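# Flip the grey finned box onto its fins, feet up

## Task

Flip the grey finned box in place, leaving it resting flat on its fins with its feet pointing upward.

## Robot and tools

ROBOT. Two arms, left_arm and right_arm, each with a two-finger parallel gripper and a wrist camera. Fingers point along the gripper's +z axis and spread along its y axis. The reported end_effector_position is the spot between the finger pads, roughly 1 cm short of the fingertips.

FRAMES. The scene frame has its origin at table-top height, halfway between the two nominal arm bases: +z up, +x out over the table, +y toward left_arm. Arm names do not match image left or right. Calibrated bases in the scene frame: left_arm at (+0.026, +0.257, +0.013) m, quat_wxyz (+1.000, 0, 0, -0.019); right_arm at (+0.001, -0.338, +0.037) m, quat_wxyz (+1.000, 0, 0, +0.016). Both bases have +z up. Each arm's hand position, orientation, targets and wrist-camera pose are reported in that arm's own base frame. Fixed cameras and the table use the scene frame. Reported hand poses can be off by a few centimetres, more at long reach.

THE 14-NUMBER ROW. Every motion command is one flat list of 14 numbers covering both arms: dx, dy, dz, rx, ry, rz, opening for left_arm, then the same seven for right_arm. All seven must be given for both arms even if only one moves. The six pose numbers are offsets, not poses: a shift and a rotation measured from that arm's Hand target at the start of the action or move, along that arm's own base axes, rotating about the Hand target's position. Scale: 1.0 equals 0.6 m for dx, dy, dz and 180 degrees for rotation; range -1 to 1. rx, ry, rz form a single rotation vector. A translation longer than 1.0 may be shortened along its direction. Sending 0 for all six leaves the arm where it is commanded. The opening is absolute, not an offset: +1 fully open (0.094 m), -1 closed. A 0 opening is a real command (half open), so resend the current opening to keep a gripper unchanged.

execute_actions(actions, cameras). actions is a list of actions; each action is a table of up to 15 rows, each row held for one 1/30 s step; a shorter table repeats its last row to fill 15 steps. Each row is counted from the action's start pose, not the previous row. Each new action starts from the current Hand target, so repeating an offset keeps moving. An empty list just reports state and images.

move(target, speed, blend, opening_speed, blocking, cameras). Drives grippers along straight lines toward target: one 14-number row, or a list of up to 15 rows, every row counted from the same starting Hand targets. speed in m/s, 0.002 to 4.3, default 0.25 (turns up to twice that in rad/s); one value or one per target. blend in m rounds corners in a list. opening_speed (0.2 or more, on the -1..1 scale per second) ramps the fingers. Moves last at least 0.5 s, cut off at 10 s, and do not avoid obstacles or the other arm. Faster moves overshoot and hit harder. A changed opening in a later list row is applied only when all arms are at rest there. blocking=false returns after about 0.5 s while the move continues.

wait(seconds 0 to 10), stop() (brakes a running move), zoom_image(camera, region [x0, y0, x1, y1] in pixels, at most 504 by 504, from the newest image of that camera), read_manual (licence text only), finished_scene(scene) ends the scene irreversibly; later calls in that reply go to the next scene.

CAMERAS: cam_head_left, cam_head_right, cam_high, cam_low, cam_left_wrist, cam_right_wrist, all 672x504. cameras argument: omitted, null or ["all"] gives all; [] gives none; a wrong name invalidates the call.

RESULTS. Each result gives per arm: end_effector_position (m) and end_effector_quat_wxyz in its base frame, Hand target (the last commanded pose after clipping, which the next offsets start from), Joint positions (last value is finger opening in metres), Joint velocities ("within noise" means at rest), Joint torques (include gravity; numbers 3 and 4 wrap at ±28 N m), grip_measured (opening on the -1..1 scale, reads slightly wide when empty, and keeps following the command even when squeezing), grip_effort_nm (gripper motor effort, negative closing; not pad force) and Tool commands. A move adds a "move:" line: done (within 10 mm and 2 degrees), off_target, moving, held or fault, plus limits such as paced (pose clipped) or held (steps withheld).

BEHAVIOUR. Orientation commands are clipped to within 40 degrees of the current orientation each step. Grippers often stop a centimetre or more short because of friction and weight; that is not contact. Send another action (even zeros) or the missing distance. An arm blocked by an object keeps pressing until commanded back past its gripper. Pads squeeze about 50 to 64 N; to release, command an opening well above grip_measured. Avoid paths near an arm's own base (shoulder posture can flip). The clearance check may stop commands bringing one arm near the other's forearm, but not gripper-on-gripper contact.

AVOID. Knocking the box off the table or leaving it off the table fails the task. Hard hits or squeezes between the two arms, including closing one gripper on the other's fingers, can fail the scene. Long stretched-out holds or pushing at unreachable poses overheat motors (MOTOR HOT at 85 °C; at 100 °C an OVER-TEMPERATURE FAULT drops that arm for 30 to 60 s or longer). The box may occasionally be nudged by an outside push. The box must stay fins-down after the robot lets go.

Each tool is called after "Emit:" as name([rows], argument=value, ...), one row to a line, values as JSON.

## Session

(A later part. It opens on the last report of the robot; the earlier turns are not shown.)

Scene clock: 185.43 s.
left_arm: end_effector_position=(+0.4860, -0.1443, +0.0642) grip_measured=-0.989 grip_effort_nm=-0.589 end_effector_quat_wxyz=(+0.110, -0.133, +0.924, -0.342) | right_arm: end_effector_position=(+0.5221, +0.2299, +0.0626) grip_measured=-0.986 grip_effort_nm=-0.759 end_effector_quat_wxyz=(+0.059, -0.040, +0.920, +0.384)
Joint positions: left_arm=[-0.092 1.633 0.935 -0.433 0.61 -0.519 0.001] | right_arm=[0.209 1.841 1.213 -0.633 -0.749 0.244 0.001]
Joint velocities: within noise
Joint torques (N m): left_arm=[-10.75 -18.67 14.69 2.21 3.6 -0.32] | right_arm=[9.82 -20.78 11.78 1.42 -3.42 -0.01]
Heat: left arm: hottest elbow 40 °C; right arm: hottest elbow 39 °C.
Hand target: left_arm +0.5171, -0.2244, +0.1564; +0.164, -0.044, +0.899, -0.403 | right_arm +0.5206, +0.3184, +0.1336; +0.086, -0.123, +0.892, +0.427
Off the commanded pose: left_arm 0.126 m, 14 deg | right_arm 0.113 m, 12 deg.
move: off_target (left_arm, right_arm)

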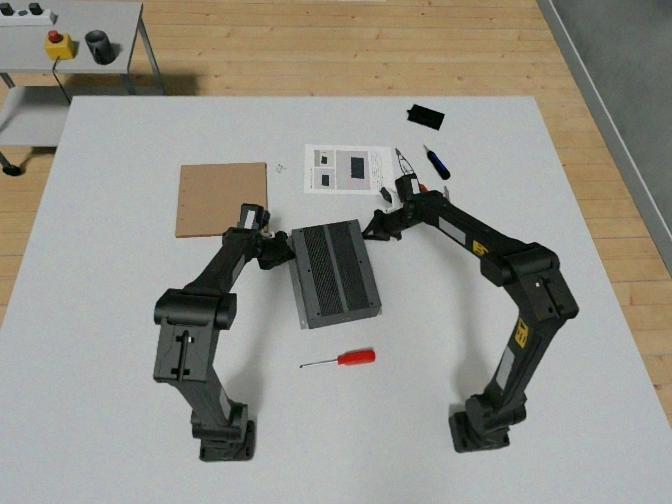

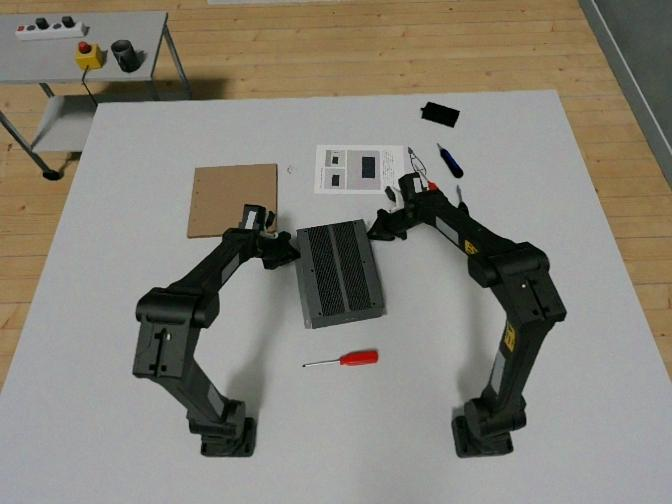

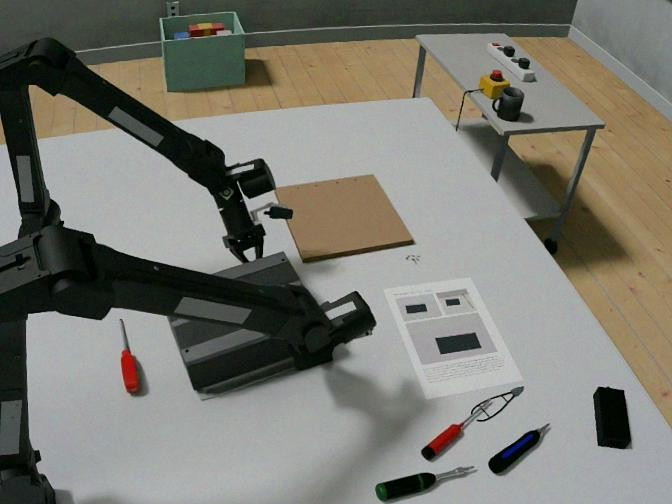

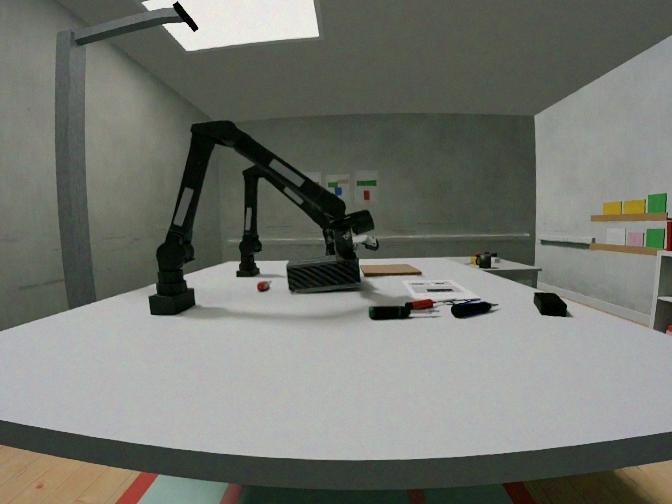

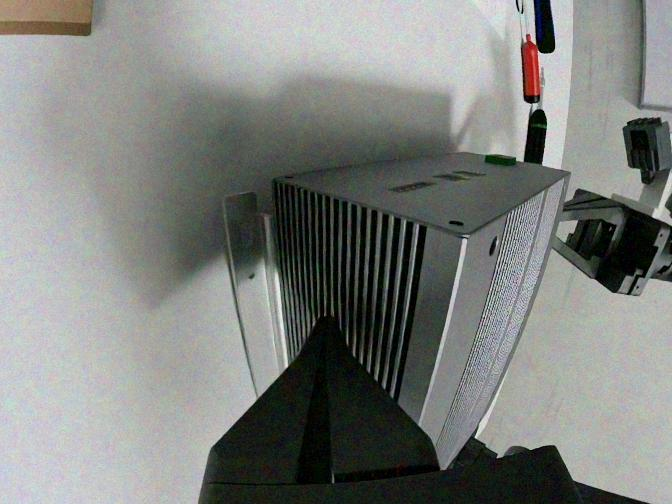

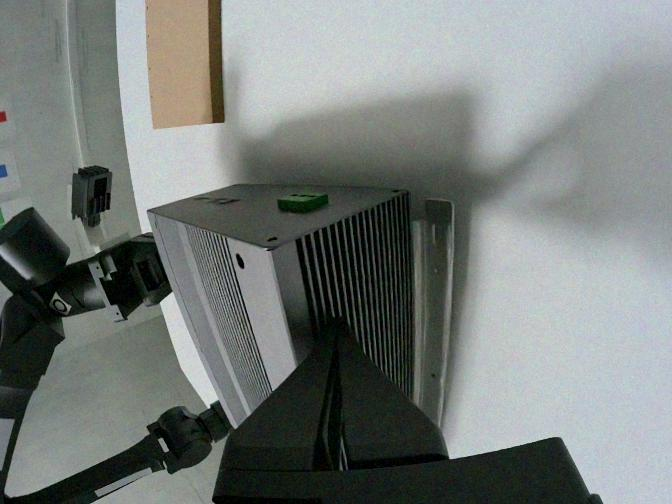

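Emit:
move(target=[-0.045,-0.03,0.117,0.024,-0.108,0,-1,-0.052,0.02,0.117,0.017,-0.11,0,-1], speed=0.06)

Scene clock: 196.67 s.
left_arm: end_effector_position=(+0.4702, -0.1528, +0.1340) grip_measured=-0.989 grip_effort_nm=-0.593 end_effector_quat_wxyz=(+0.240, -0.073, +0.922, -0.296) | right_arm: end_effector_position=(+0.5077, +0.2253, +0.1325) grip_measured=-0.986 grip_effort_nm=-0.755 end_effector_quat_wxyz=(+0.212, -0.093, +0.902, +0.365)
Joint positions: left_arm=[-0.165 1.392 0.837 -0.344 0.437 -0.479 0.001] | right_arm=[0.229 1.597 1.033 -0.382 -0.654 0.242 0.001]
Joint velocities: within noise
Joint torques (N m): left_arm=[-12.04 -15.09 13.76 5.78 3.57 -0.12] | right_arm=[12.28 -17.26 10.82 3.6 -3.76 0.05]
Heat: left arm: hottest elbow 42 °C; right arm: hottest elbow 42 °C.
Hand target: left_arm +0.4900, -0.2425, +0.2266; +0.315, +0.031, +0.873, -0.371 | right_arm +0.4894, +0.3304, +0.2037; +0.241, -0.192, +0.852, +0.423
Off the commanded pose: left_arm 0.130 m, 18 deg | right_arm 0.128 m, 15 deg.
move: off_target (left_arm, right_arm)

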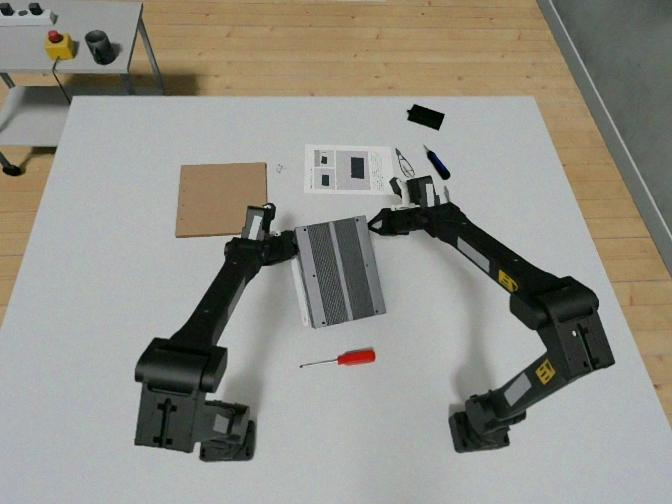

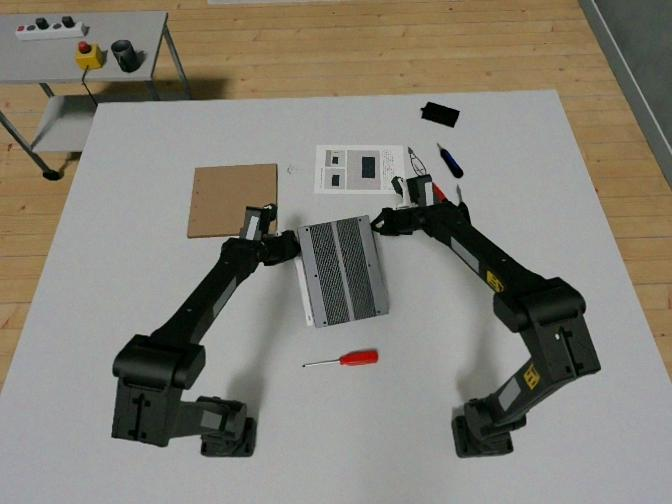

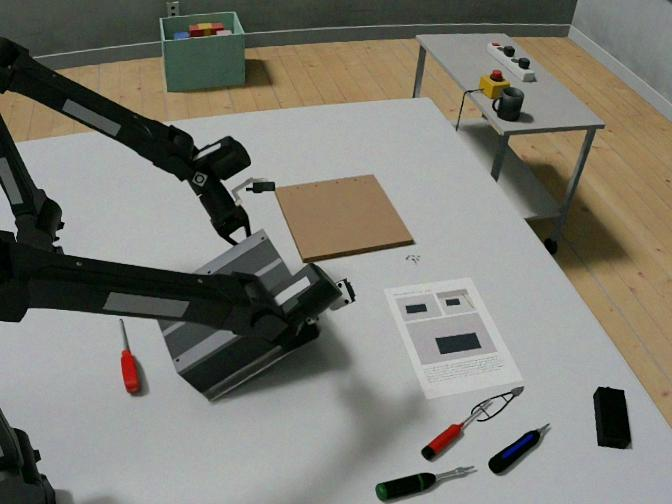

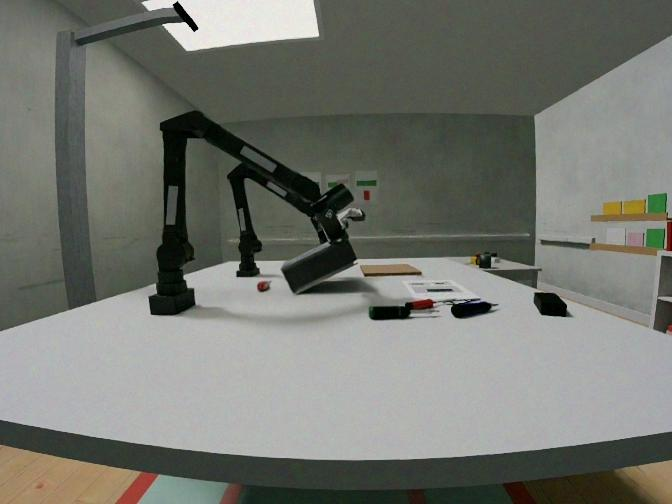

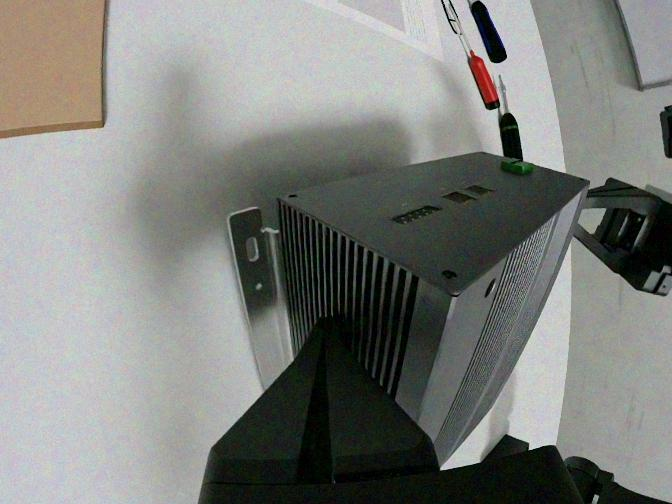

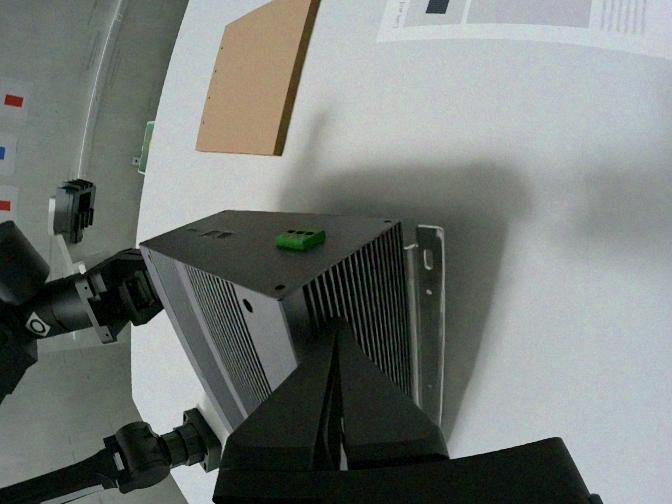

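Emit:
move(target=[-0.125,-0.028,0.09,0.03,-0.136,0,-1,-0.127,-0.019,0.09,0.021,-0.137,0,-1], speed=0.06)

Scene clock: 208.23 s.
left_arm: end_effector_position=(+0.4107, -0.1665, +0.1919) grip_measured=-0.989 grip_effort_nm=-0.593 end_effector_quat_wxyz=(+0.425, +0.025, +0.876, -0.226) | right_arm: end_effector_position=(+0.4432, +0.2160, +0.1902) grip_measured=-0.986 grip_effort_nm=-0.750 end_effector_quat_wxyz=(+0.400, -0.167, +0.839, +0.328)
Joint positions: left_arm=[-0.32 1.059 0.6 -0.117 0.167 -0.353 0.001] | right_arm=[0.278 1.268 0.71 -0.009 -0.526 0.18 0.001]
Joint velocities: within noise
Joint torques (N m): left_arm=[-12.51 -8.23 14.75 6.87 3.7 -0.01] | right_arm=[12.92 -12.04 11.44 4.44 -4.07 -0.01]
Heat: left arm: hottest wrist yaw 47 °C; right arm: hottest elbow 43 °C.
Hand target: left_arm +0.4151, -0.2592, +0.2806; +0.491, +0.124, +0.803, -0.314 | right_arm +0.4131, +0.3190, +0.2577; +0.423, -0.271, +0.766, +0.400
Off the commanded pose: left_arm 0.128 m, 19 deg | right_arm 0.127 m, 17 deg.
move: off_target (left_arm, right_arm)

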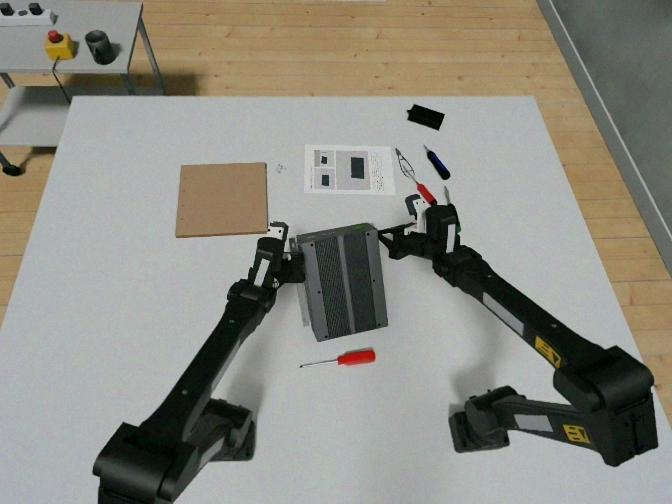

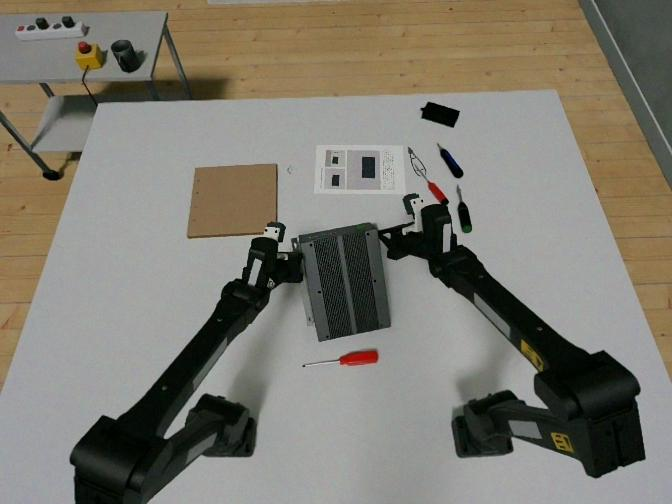

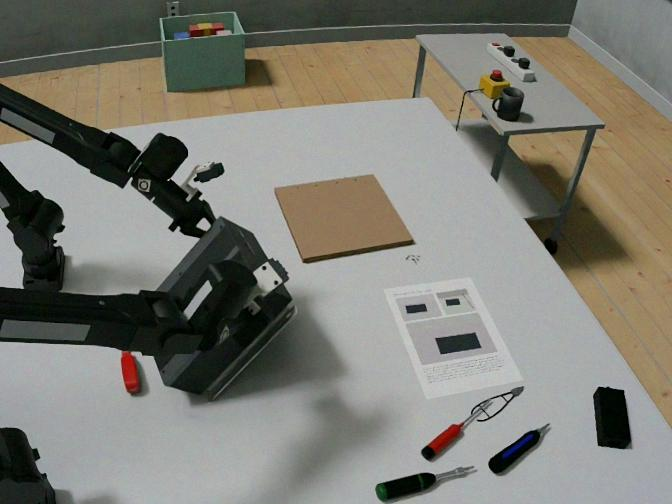

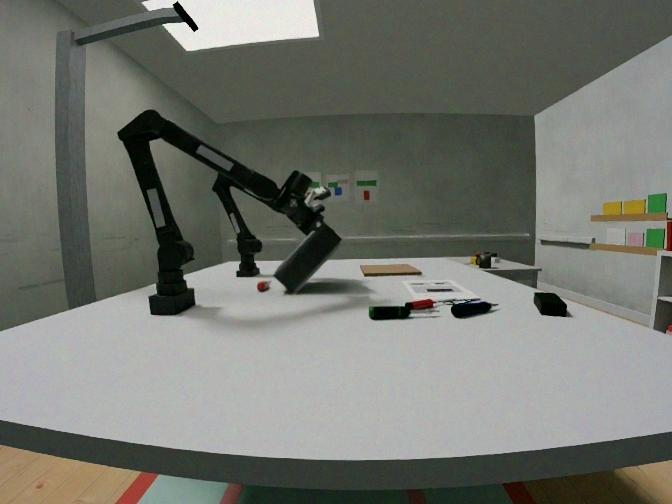

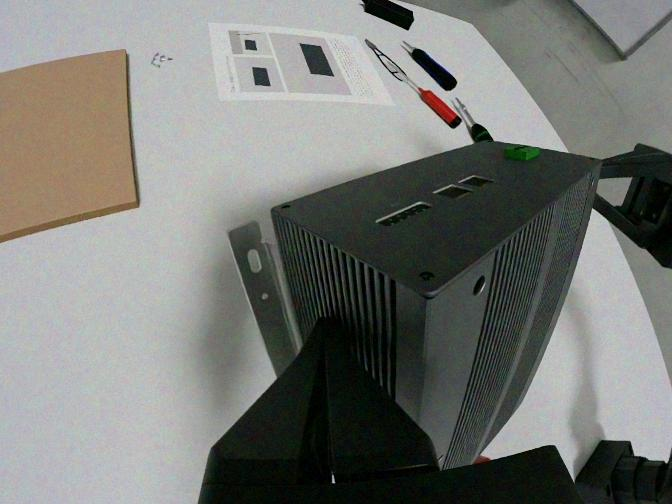

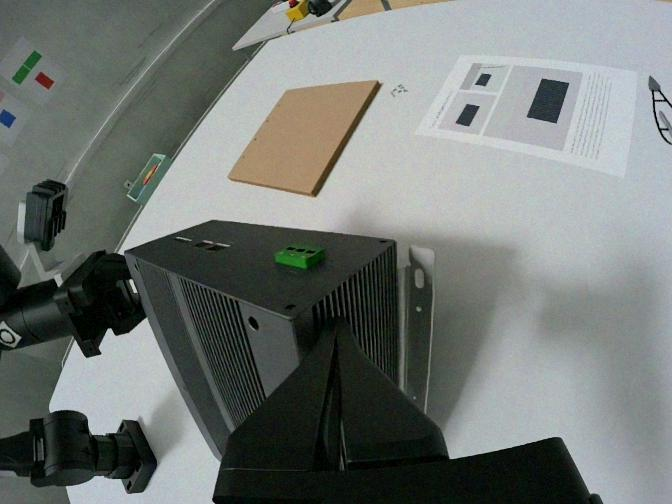

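Emit:
move([
  [-0.09,-0.02,0.02,0.023,-0.103,0,-1,-0.091,-0.014,0.02,0.016,-0.105,0,-1],
  [-0.195,-0.044,-0.01,0.046,-0.206,0,-1,-0.198,-0.03,-0.01,0.032,-0.209,0,-1],
], speed=0.06)

Scene clock: 221.70 s.
left_arm: end_effector_position=(+0.3232, -0.1876, +0.2236) grip_measured=-0.989 grip_effort_nm=-0.589 end_effector_quat_wxyz=(+0.693, +0.163, +0.696, -0.092) | right_arm: end_effector_position=(+0.3408, +0.1975, +0.2168) grip_measured=-0.986 grip_effort_nm=-0.740 end_effector_quat_wxyz=(+0.675, -0.257, +0.652, +0.231)
Joint positions: left_arm=[-0.659 0.875 0.21 0.643 -0.296 0.092 0.001] | right_arm=[0.391 1.055 0.228 0.846 -0.314 -0.039 0.001]
Joint velocities: within noise
Joint torques (N m): left_arm=[-14.04 -0.32 14 4.33 5.58 0.08] | right_arm=[15.21 -3.08 10.15 3.32 -5.57 -0.26]
Heat: left arm: hottest wrist yaw 58 °C; right arm: hottest wrist yaw 53 °C.
Hand target: left_arm +0.2980, -0.2856, +0.2746; +0.711, +0.252, +0.625, -0.201 | right_arm +0.2944, +0.3011, +0.2518; +0.661, -0.364, +0.568, +0.329
Off the commanded pose: left_arm 0.113 m, 18 deg | right_arm 0.119 m, 19 deg.
move: off_target (left_arm, right_arm)

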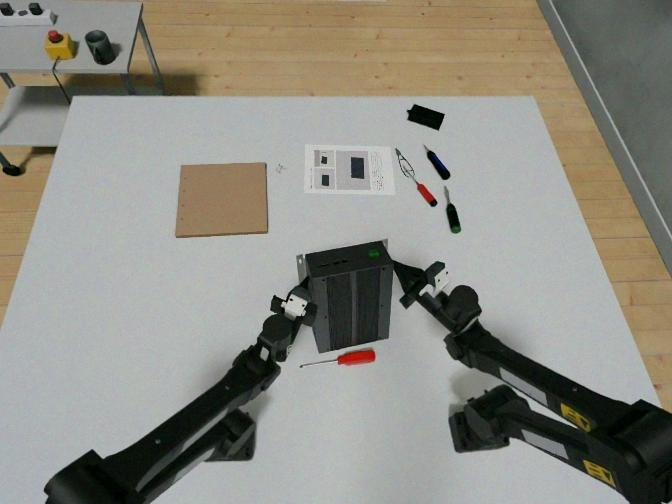

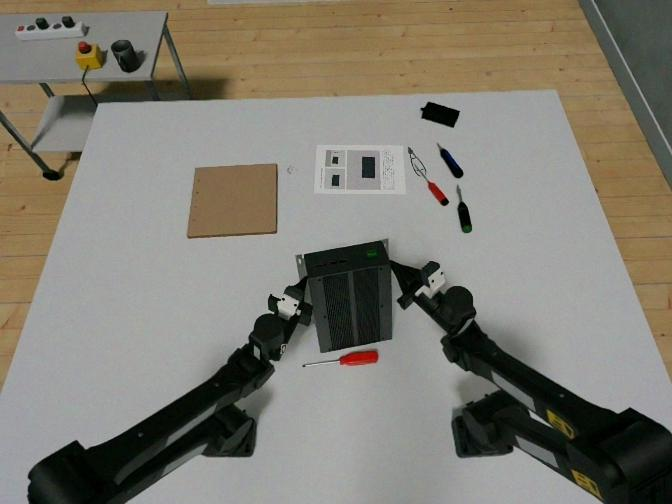

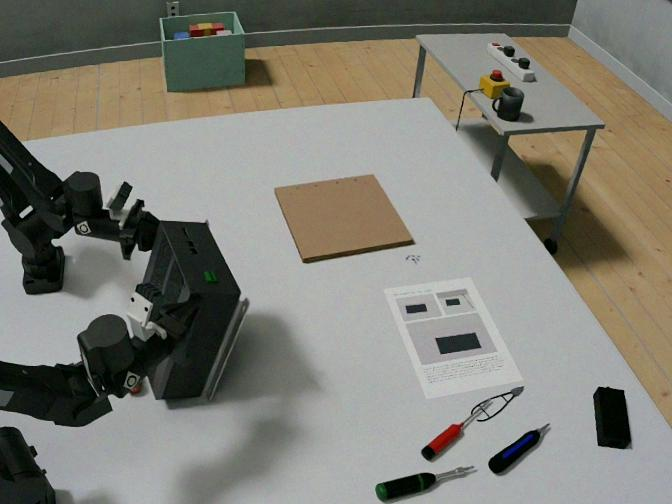

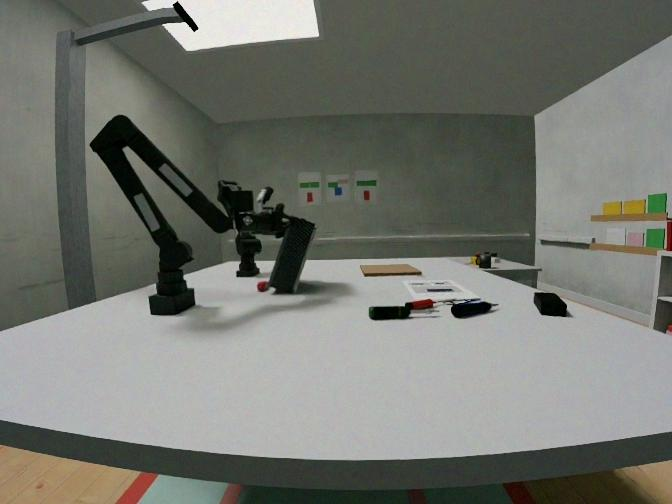

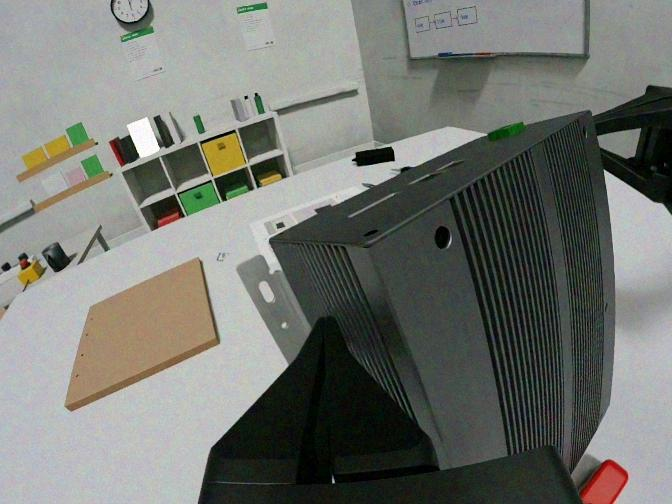

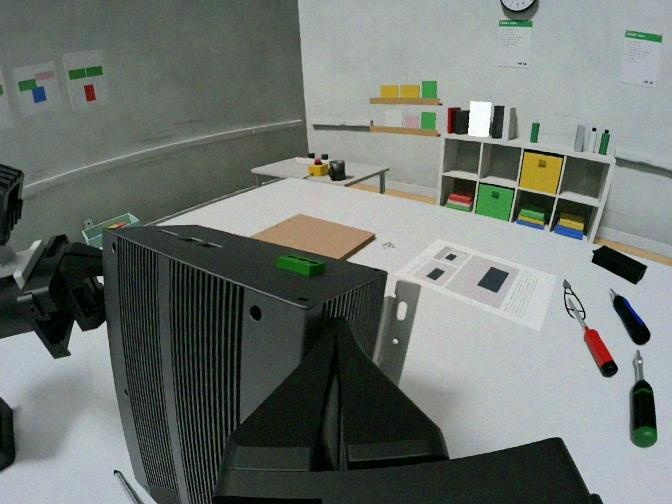

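Emit:
move(target=[-0.085,-0.012,-0.05,0.017,-0.076,0,-1,-0.087,-0.018,-0.04,0.012,-0.077,0,-1], speed=0.06)

Scene clock: 228.57 s.
left_arm: end_effector_position=(+0.2643, -0.1998, +0.2207) grip_measured=-0.989 grip_effort_nm=-0.589 end_effector_quat_wxyz=(+0.774, +0.208, +0.595, -0.064) | right_arm: end_effector_position=(+0.2816, +0.1877, +0.2138) grip_measured=-0.986 grip_effort_nm=-0.740 end_effector_quat_wxyz=(+0.761, -0.280, +0.555, +0.187)
Joint positions: left_arm=[-0.869 1.081 0.049 1.261 -0.44 0.353 0.001] | right_arm=[0.473 1.209 0.042 1.403 -0.23 -0.172 0.001]
Joint velocities: within noise
Joint torques (N m): left_arm=[-12.04 2.55 13.09 1.5 5.7 0.04] | right_arm=[14.97 -0.32 8.53 1.77 -6.52 -0.25]
Heat: left arm: hottest wrist yaw 72 °C; right arm: hottest wrist yaw 65 °C.
Hand target: left_arm +0.2470, -0.2929, +0.2445; +0.773, +0.293, +0.541, -0.153 | right_arm +0.2423, +0.2902, +0.2278; +0.731, -0.388, +0.478, +0.293
Off the commanded pose: left_arm 0.098 m, 15 deg | right_arm 0.111 m, 20 deg.
move: off_target (left_arm, right_arm)

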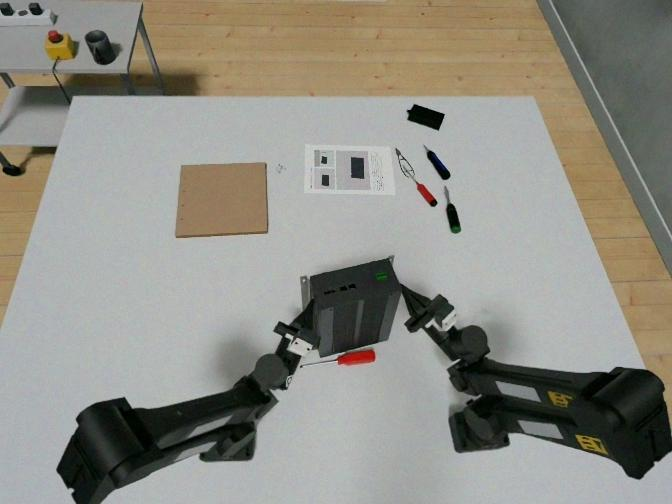

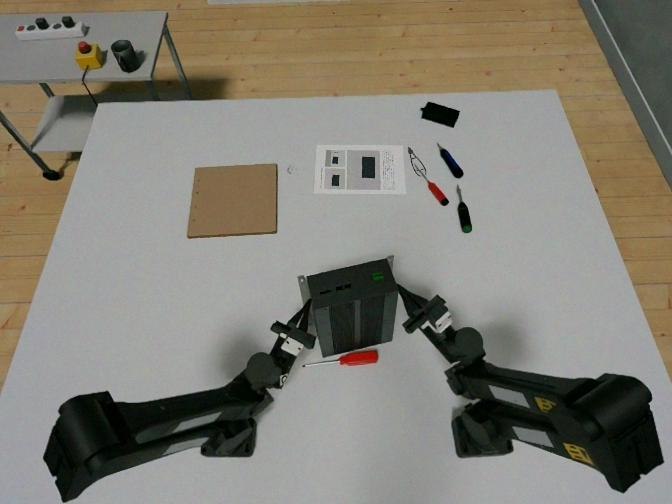

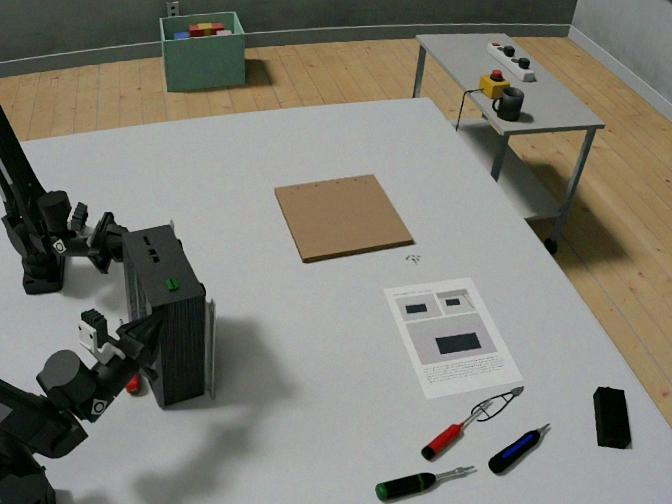

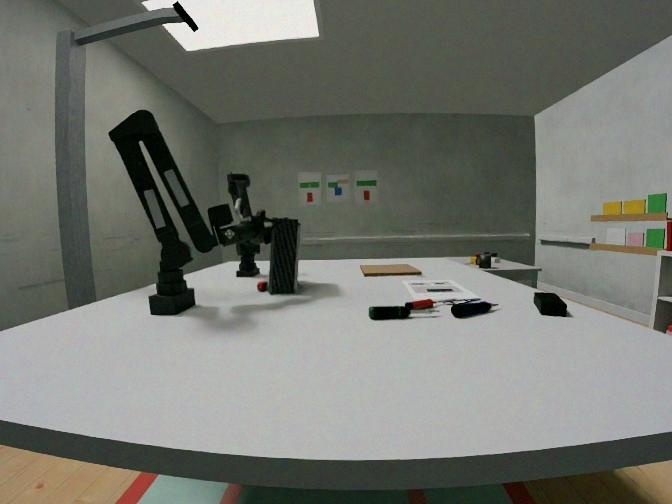

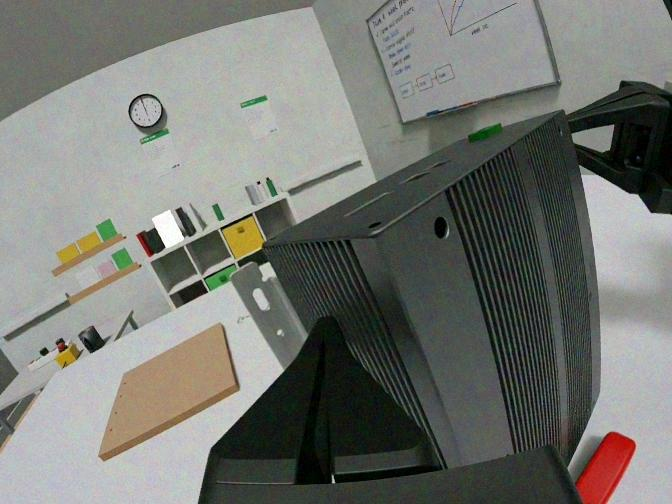

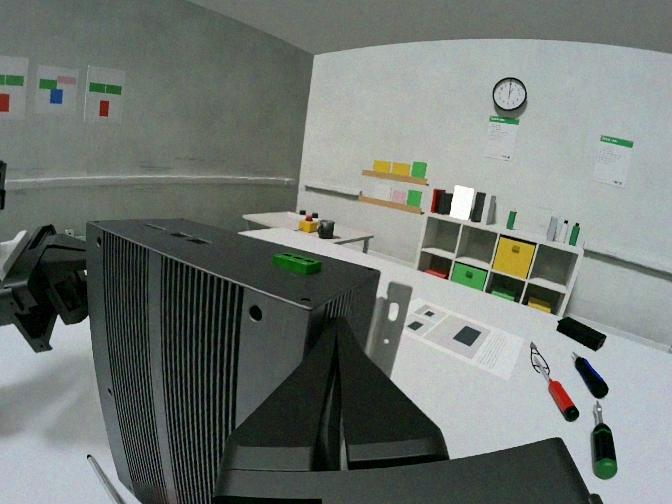

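Emit:
move([
  [-0.02,0.13,-0.02,0,0,0,-1,0.03,-0.14,-0.01,0,0,0,-1],
  [-0.062,0.28,-0.02,0,0,0,-1,0.043,-0.29,-0.01,0,0,0,-1],
], speed=0.1)

Scene clock: 234.67 s.
left_arm: end_effector_position=(+0.2634, -0.1853, +0.2265) grip_measured=-0.989 grip_effort_nm=-0.589 end_effector_quat_wxyz=(+0.781, +0.216, +0.583, -0.066) | right_arm: end_effector_position=(+0.2477, +0.1963, +0.2056) grip_measured=-0.987 grip_effort_nm=-0.735 end_effector_quat_wxyz=(+0.725, -0.375, +0.506, +0.278)
Joint positions: left_arm=[-0.792 0.997 0.023 1.22 -0.343 0.354 0.001] | right_arm=[0.336 1.25 0.02 1.491 -0.651 -0.112 0.001]
Joint velocities: within noise
Joint torques (N m): left_arm=[-2.43 0.79 6.17 2.18 1.49 -0.24] | right_arm=[1.26 -0.97 8.16 2.11 -1.12 0.07]
Heat: left arm: hottest wrist yaw 81 °C; right arm: hottest wrist yaw 75 °C.
Hand target: left_arm +0.2579, -0.1968, +0.2233; +0.777, +0.237, +0.578, -0.083 (not the last commanded pose) | right_arm +0.2576, +0.2120, +0.2222; +0.731, -0.388, +0.478, +0.293 (not the last commanded pose)
Off the commanded pose: left_arm 0.081 m, 14 deg | right_arm 0.084 m, 4 deg.
move: held (left_arm; a check stopped the path), off_target (right_arm; braked when a check withheld steps of left_arm); path passed 0 of 2 targets; limits=held
pose unreachable (left arm): on one or more control steps of this call, first in action 0 (counted from 0), this arm could not follow its commanded pose, so it was not sent that pose on those steps. It may still have moved: this result reports where it is.
cause: moving toward the commanded pose would bring two parts of the arm too close to each other (its shoulder (the part past joint 1) and its forearm (the part past joint 3), with joints 2 (shoulder) and 3 (elbow) between them).

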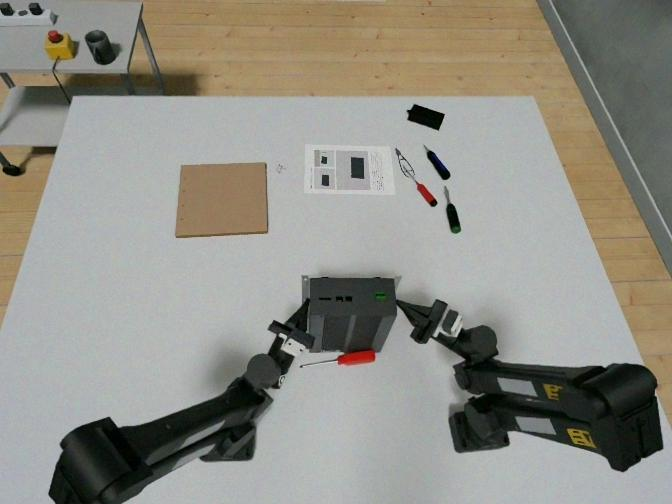

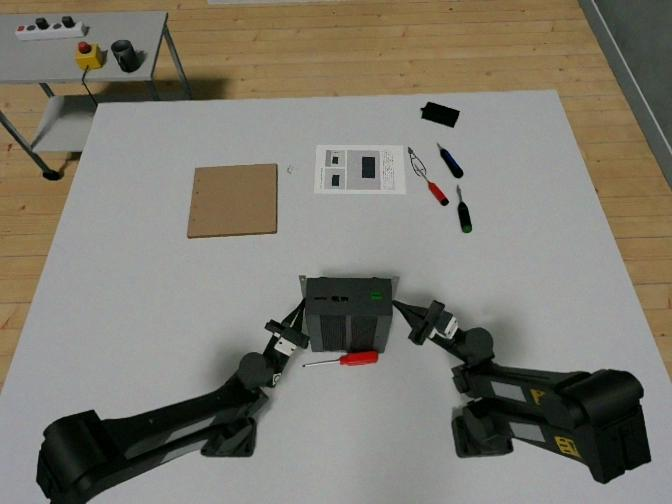

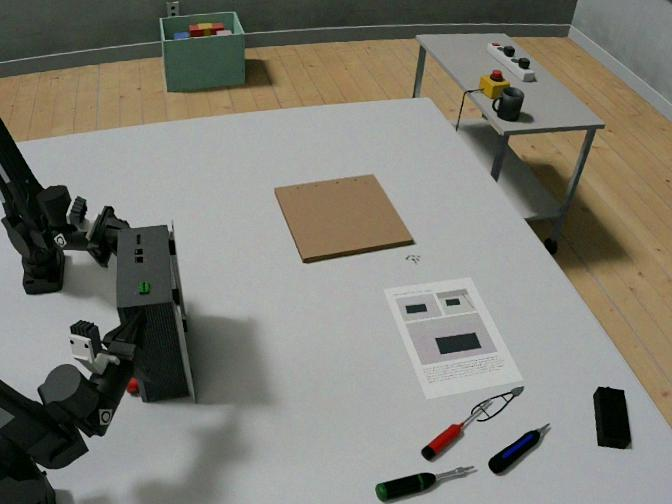

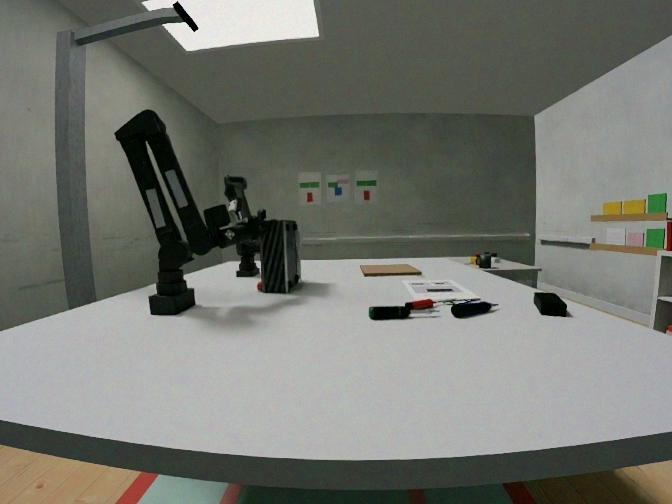

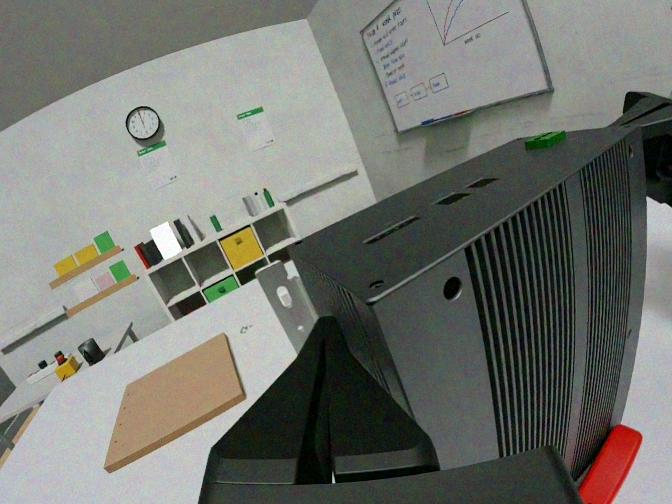

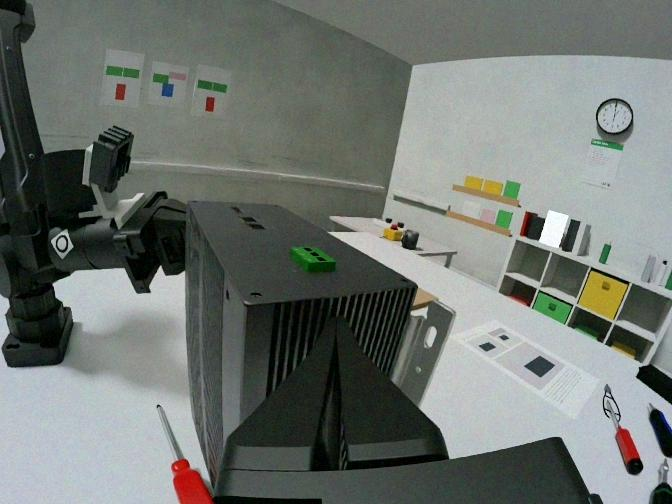

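Emit:
move([
  [0,0.05,0.15,0,0,0,-1,0.0,-0.05,0.05,0,0,0,-1],
  [0.05,0.12,0.3,0,0,0,-1,0.0,-0.12,0.25,0,0,0,-1],
], speed=0.1)

Scene clock: 242.87 s.
left_arm: end_effector_position=(+0.2852, -0.1267, +0.3776) grip_measured=-0.989 grip_effort_nm=-0.584 end_effector_quat_wxyz=(+0.768, +0.244, +0.586, -0.082) | right_arm: end_effector_position=(+0.2534, +0.1434, +0.3471) grip_measured=-0.987 grip_effort_nm=-0.735 end_effector_quat_wxyz=(+0.720, -0.385, +0.490, +0.304)
Joint positions: left_arm=[-0.318 0.353 0.366 0.186 0.179 0.254 0.001] | right_arm=[-0.016 0.58 0.265 0.766 -1.036 0.128 0.001]
Joint velocities: within noise
Joint torques (N m): left_arm=[0.38 3.43 13.74 1.83 0.15 -0.4] | right_arm=[-1.9 1.61 11.71 1.06 0.11 0.05]
Heat: left arm: hottest wrist yaw 66 °C; right arm: hottest wrist yaw 60 °C.
Hand target: left_arm +0.2880, -0.1248, +0.4032; +0.777, +0.237, +0.578, -0.083 | right_arm +0.2576, +0.1400, +0.3723; +0.731, -0.388, +0.478, +0.293
Off the commanded pose: left_arm 0.026 m, 2 deg | right_arm 0.026 m, 2 deg.
move: off_target (left_arm, right_arm)

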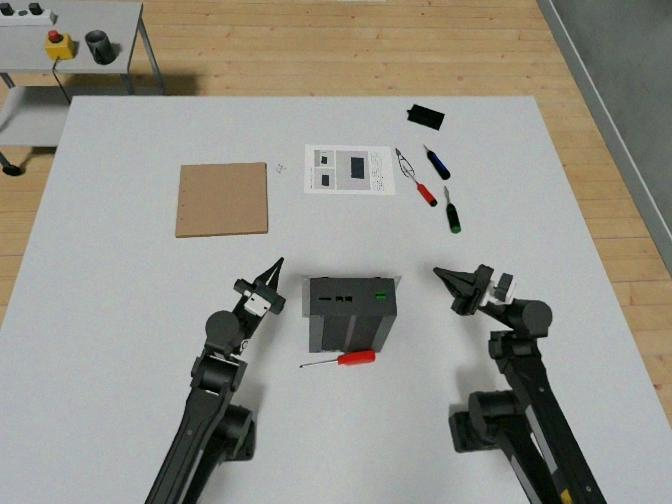

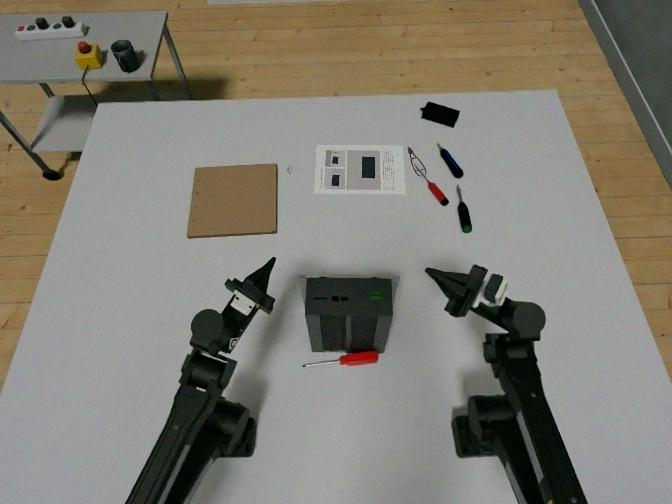

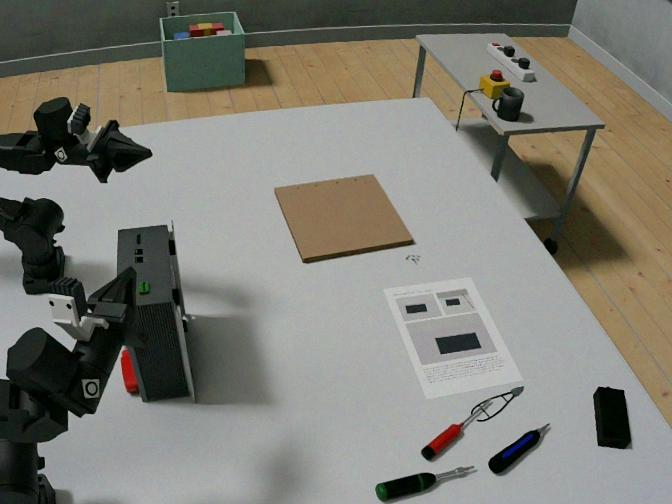

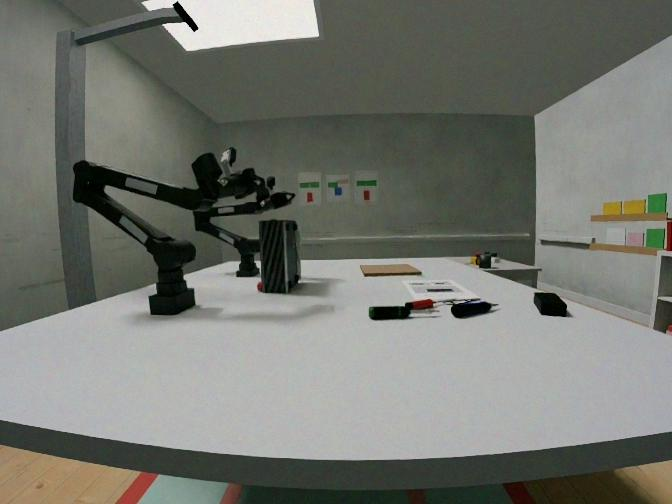

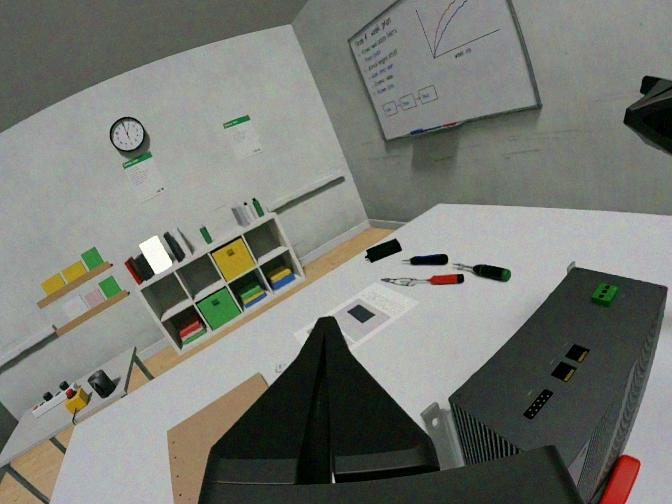

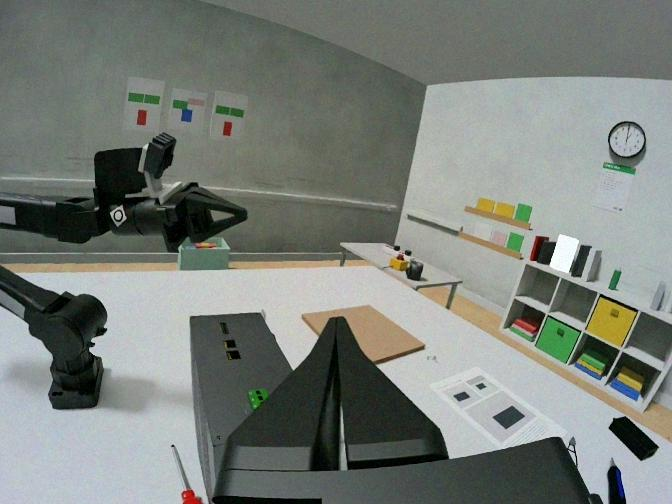

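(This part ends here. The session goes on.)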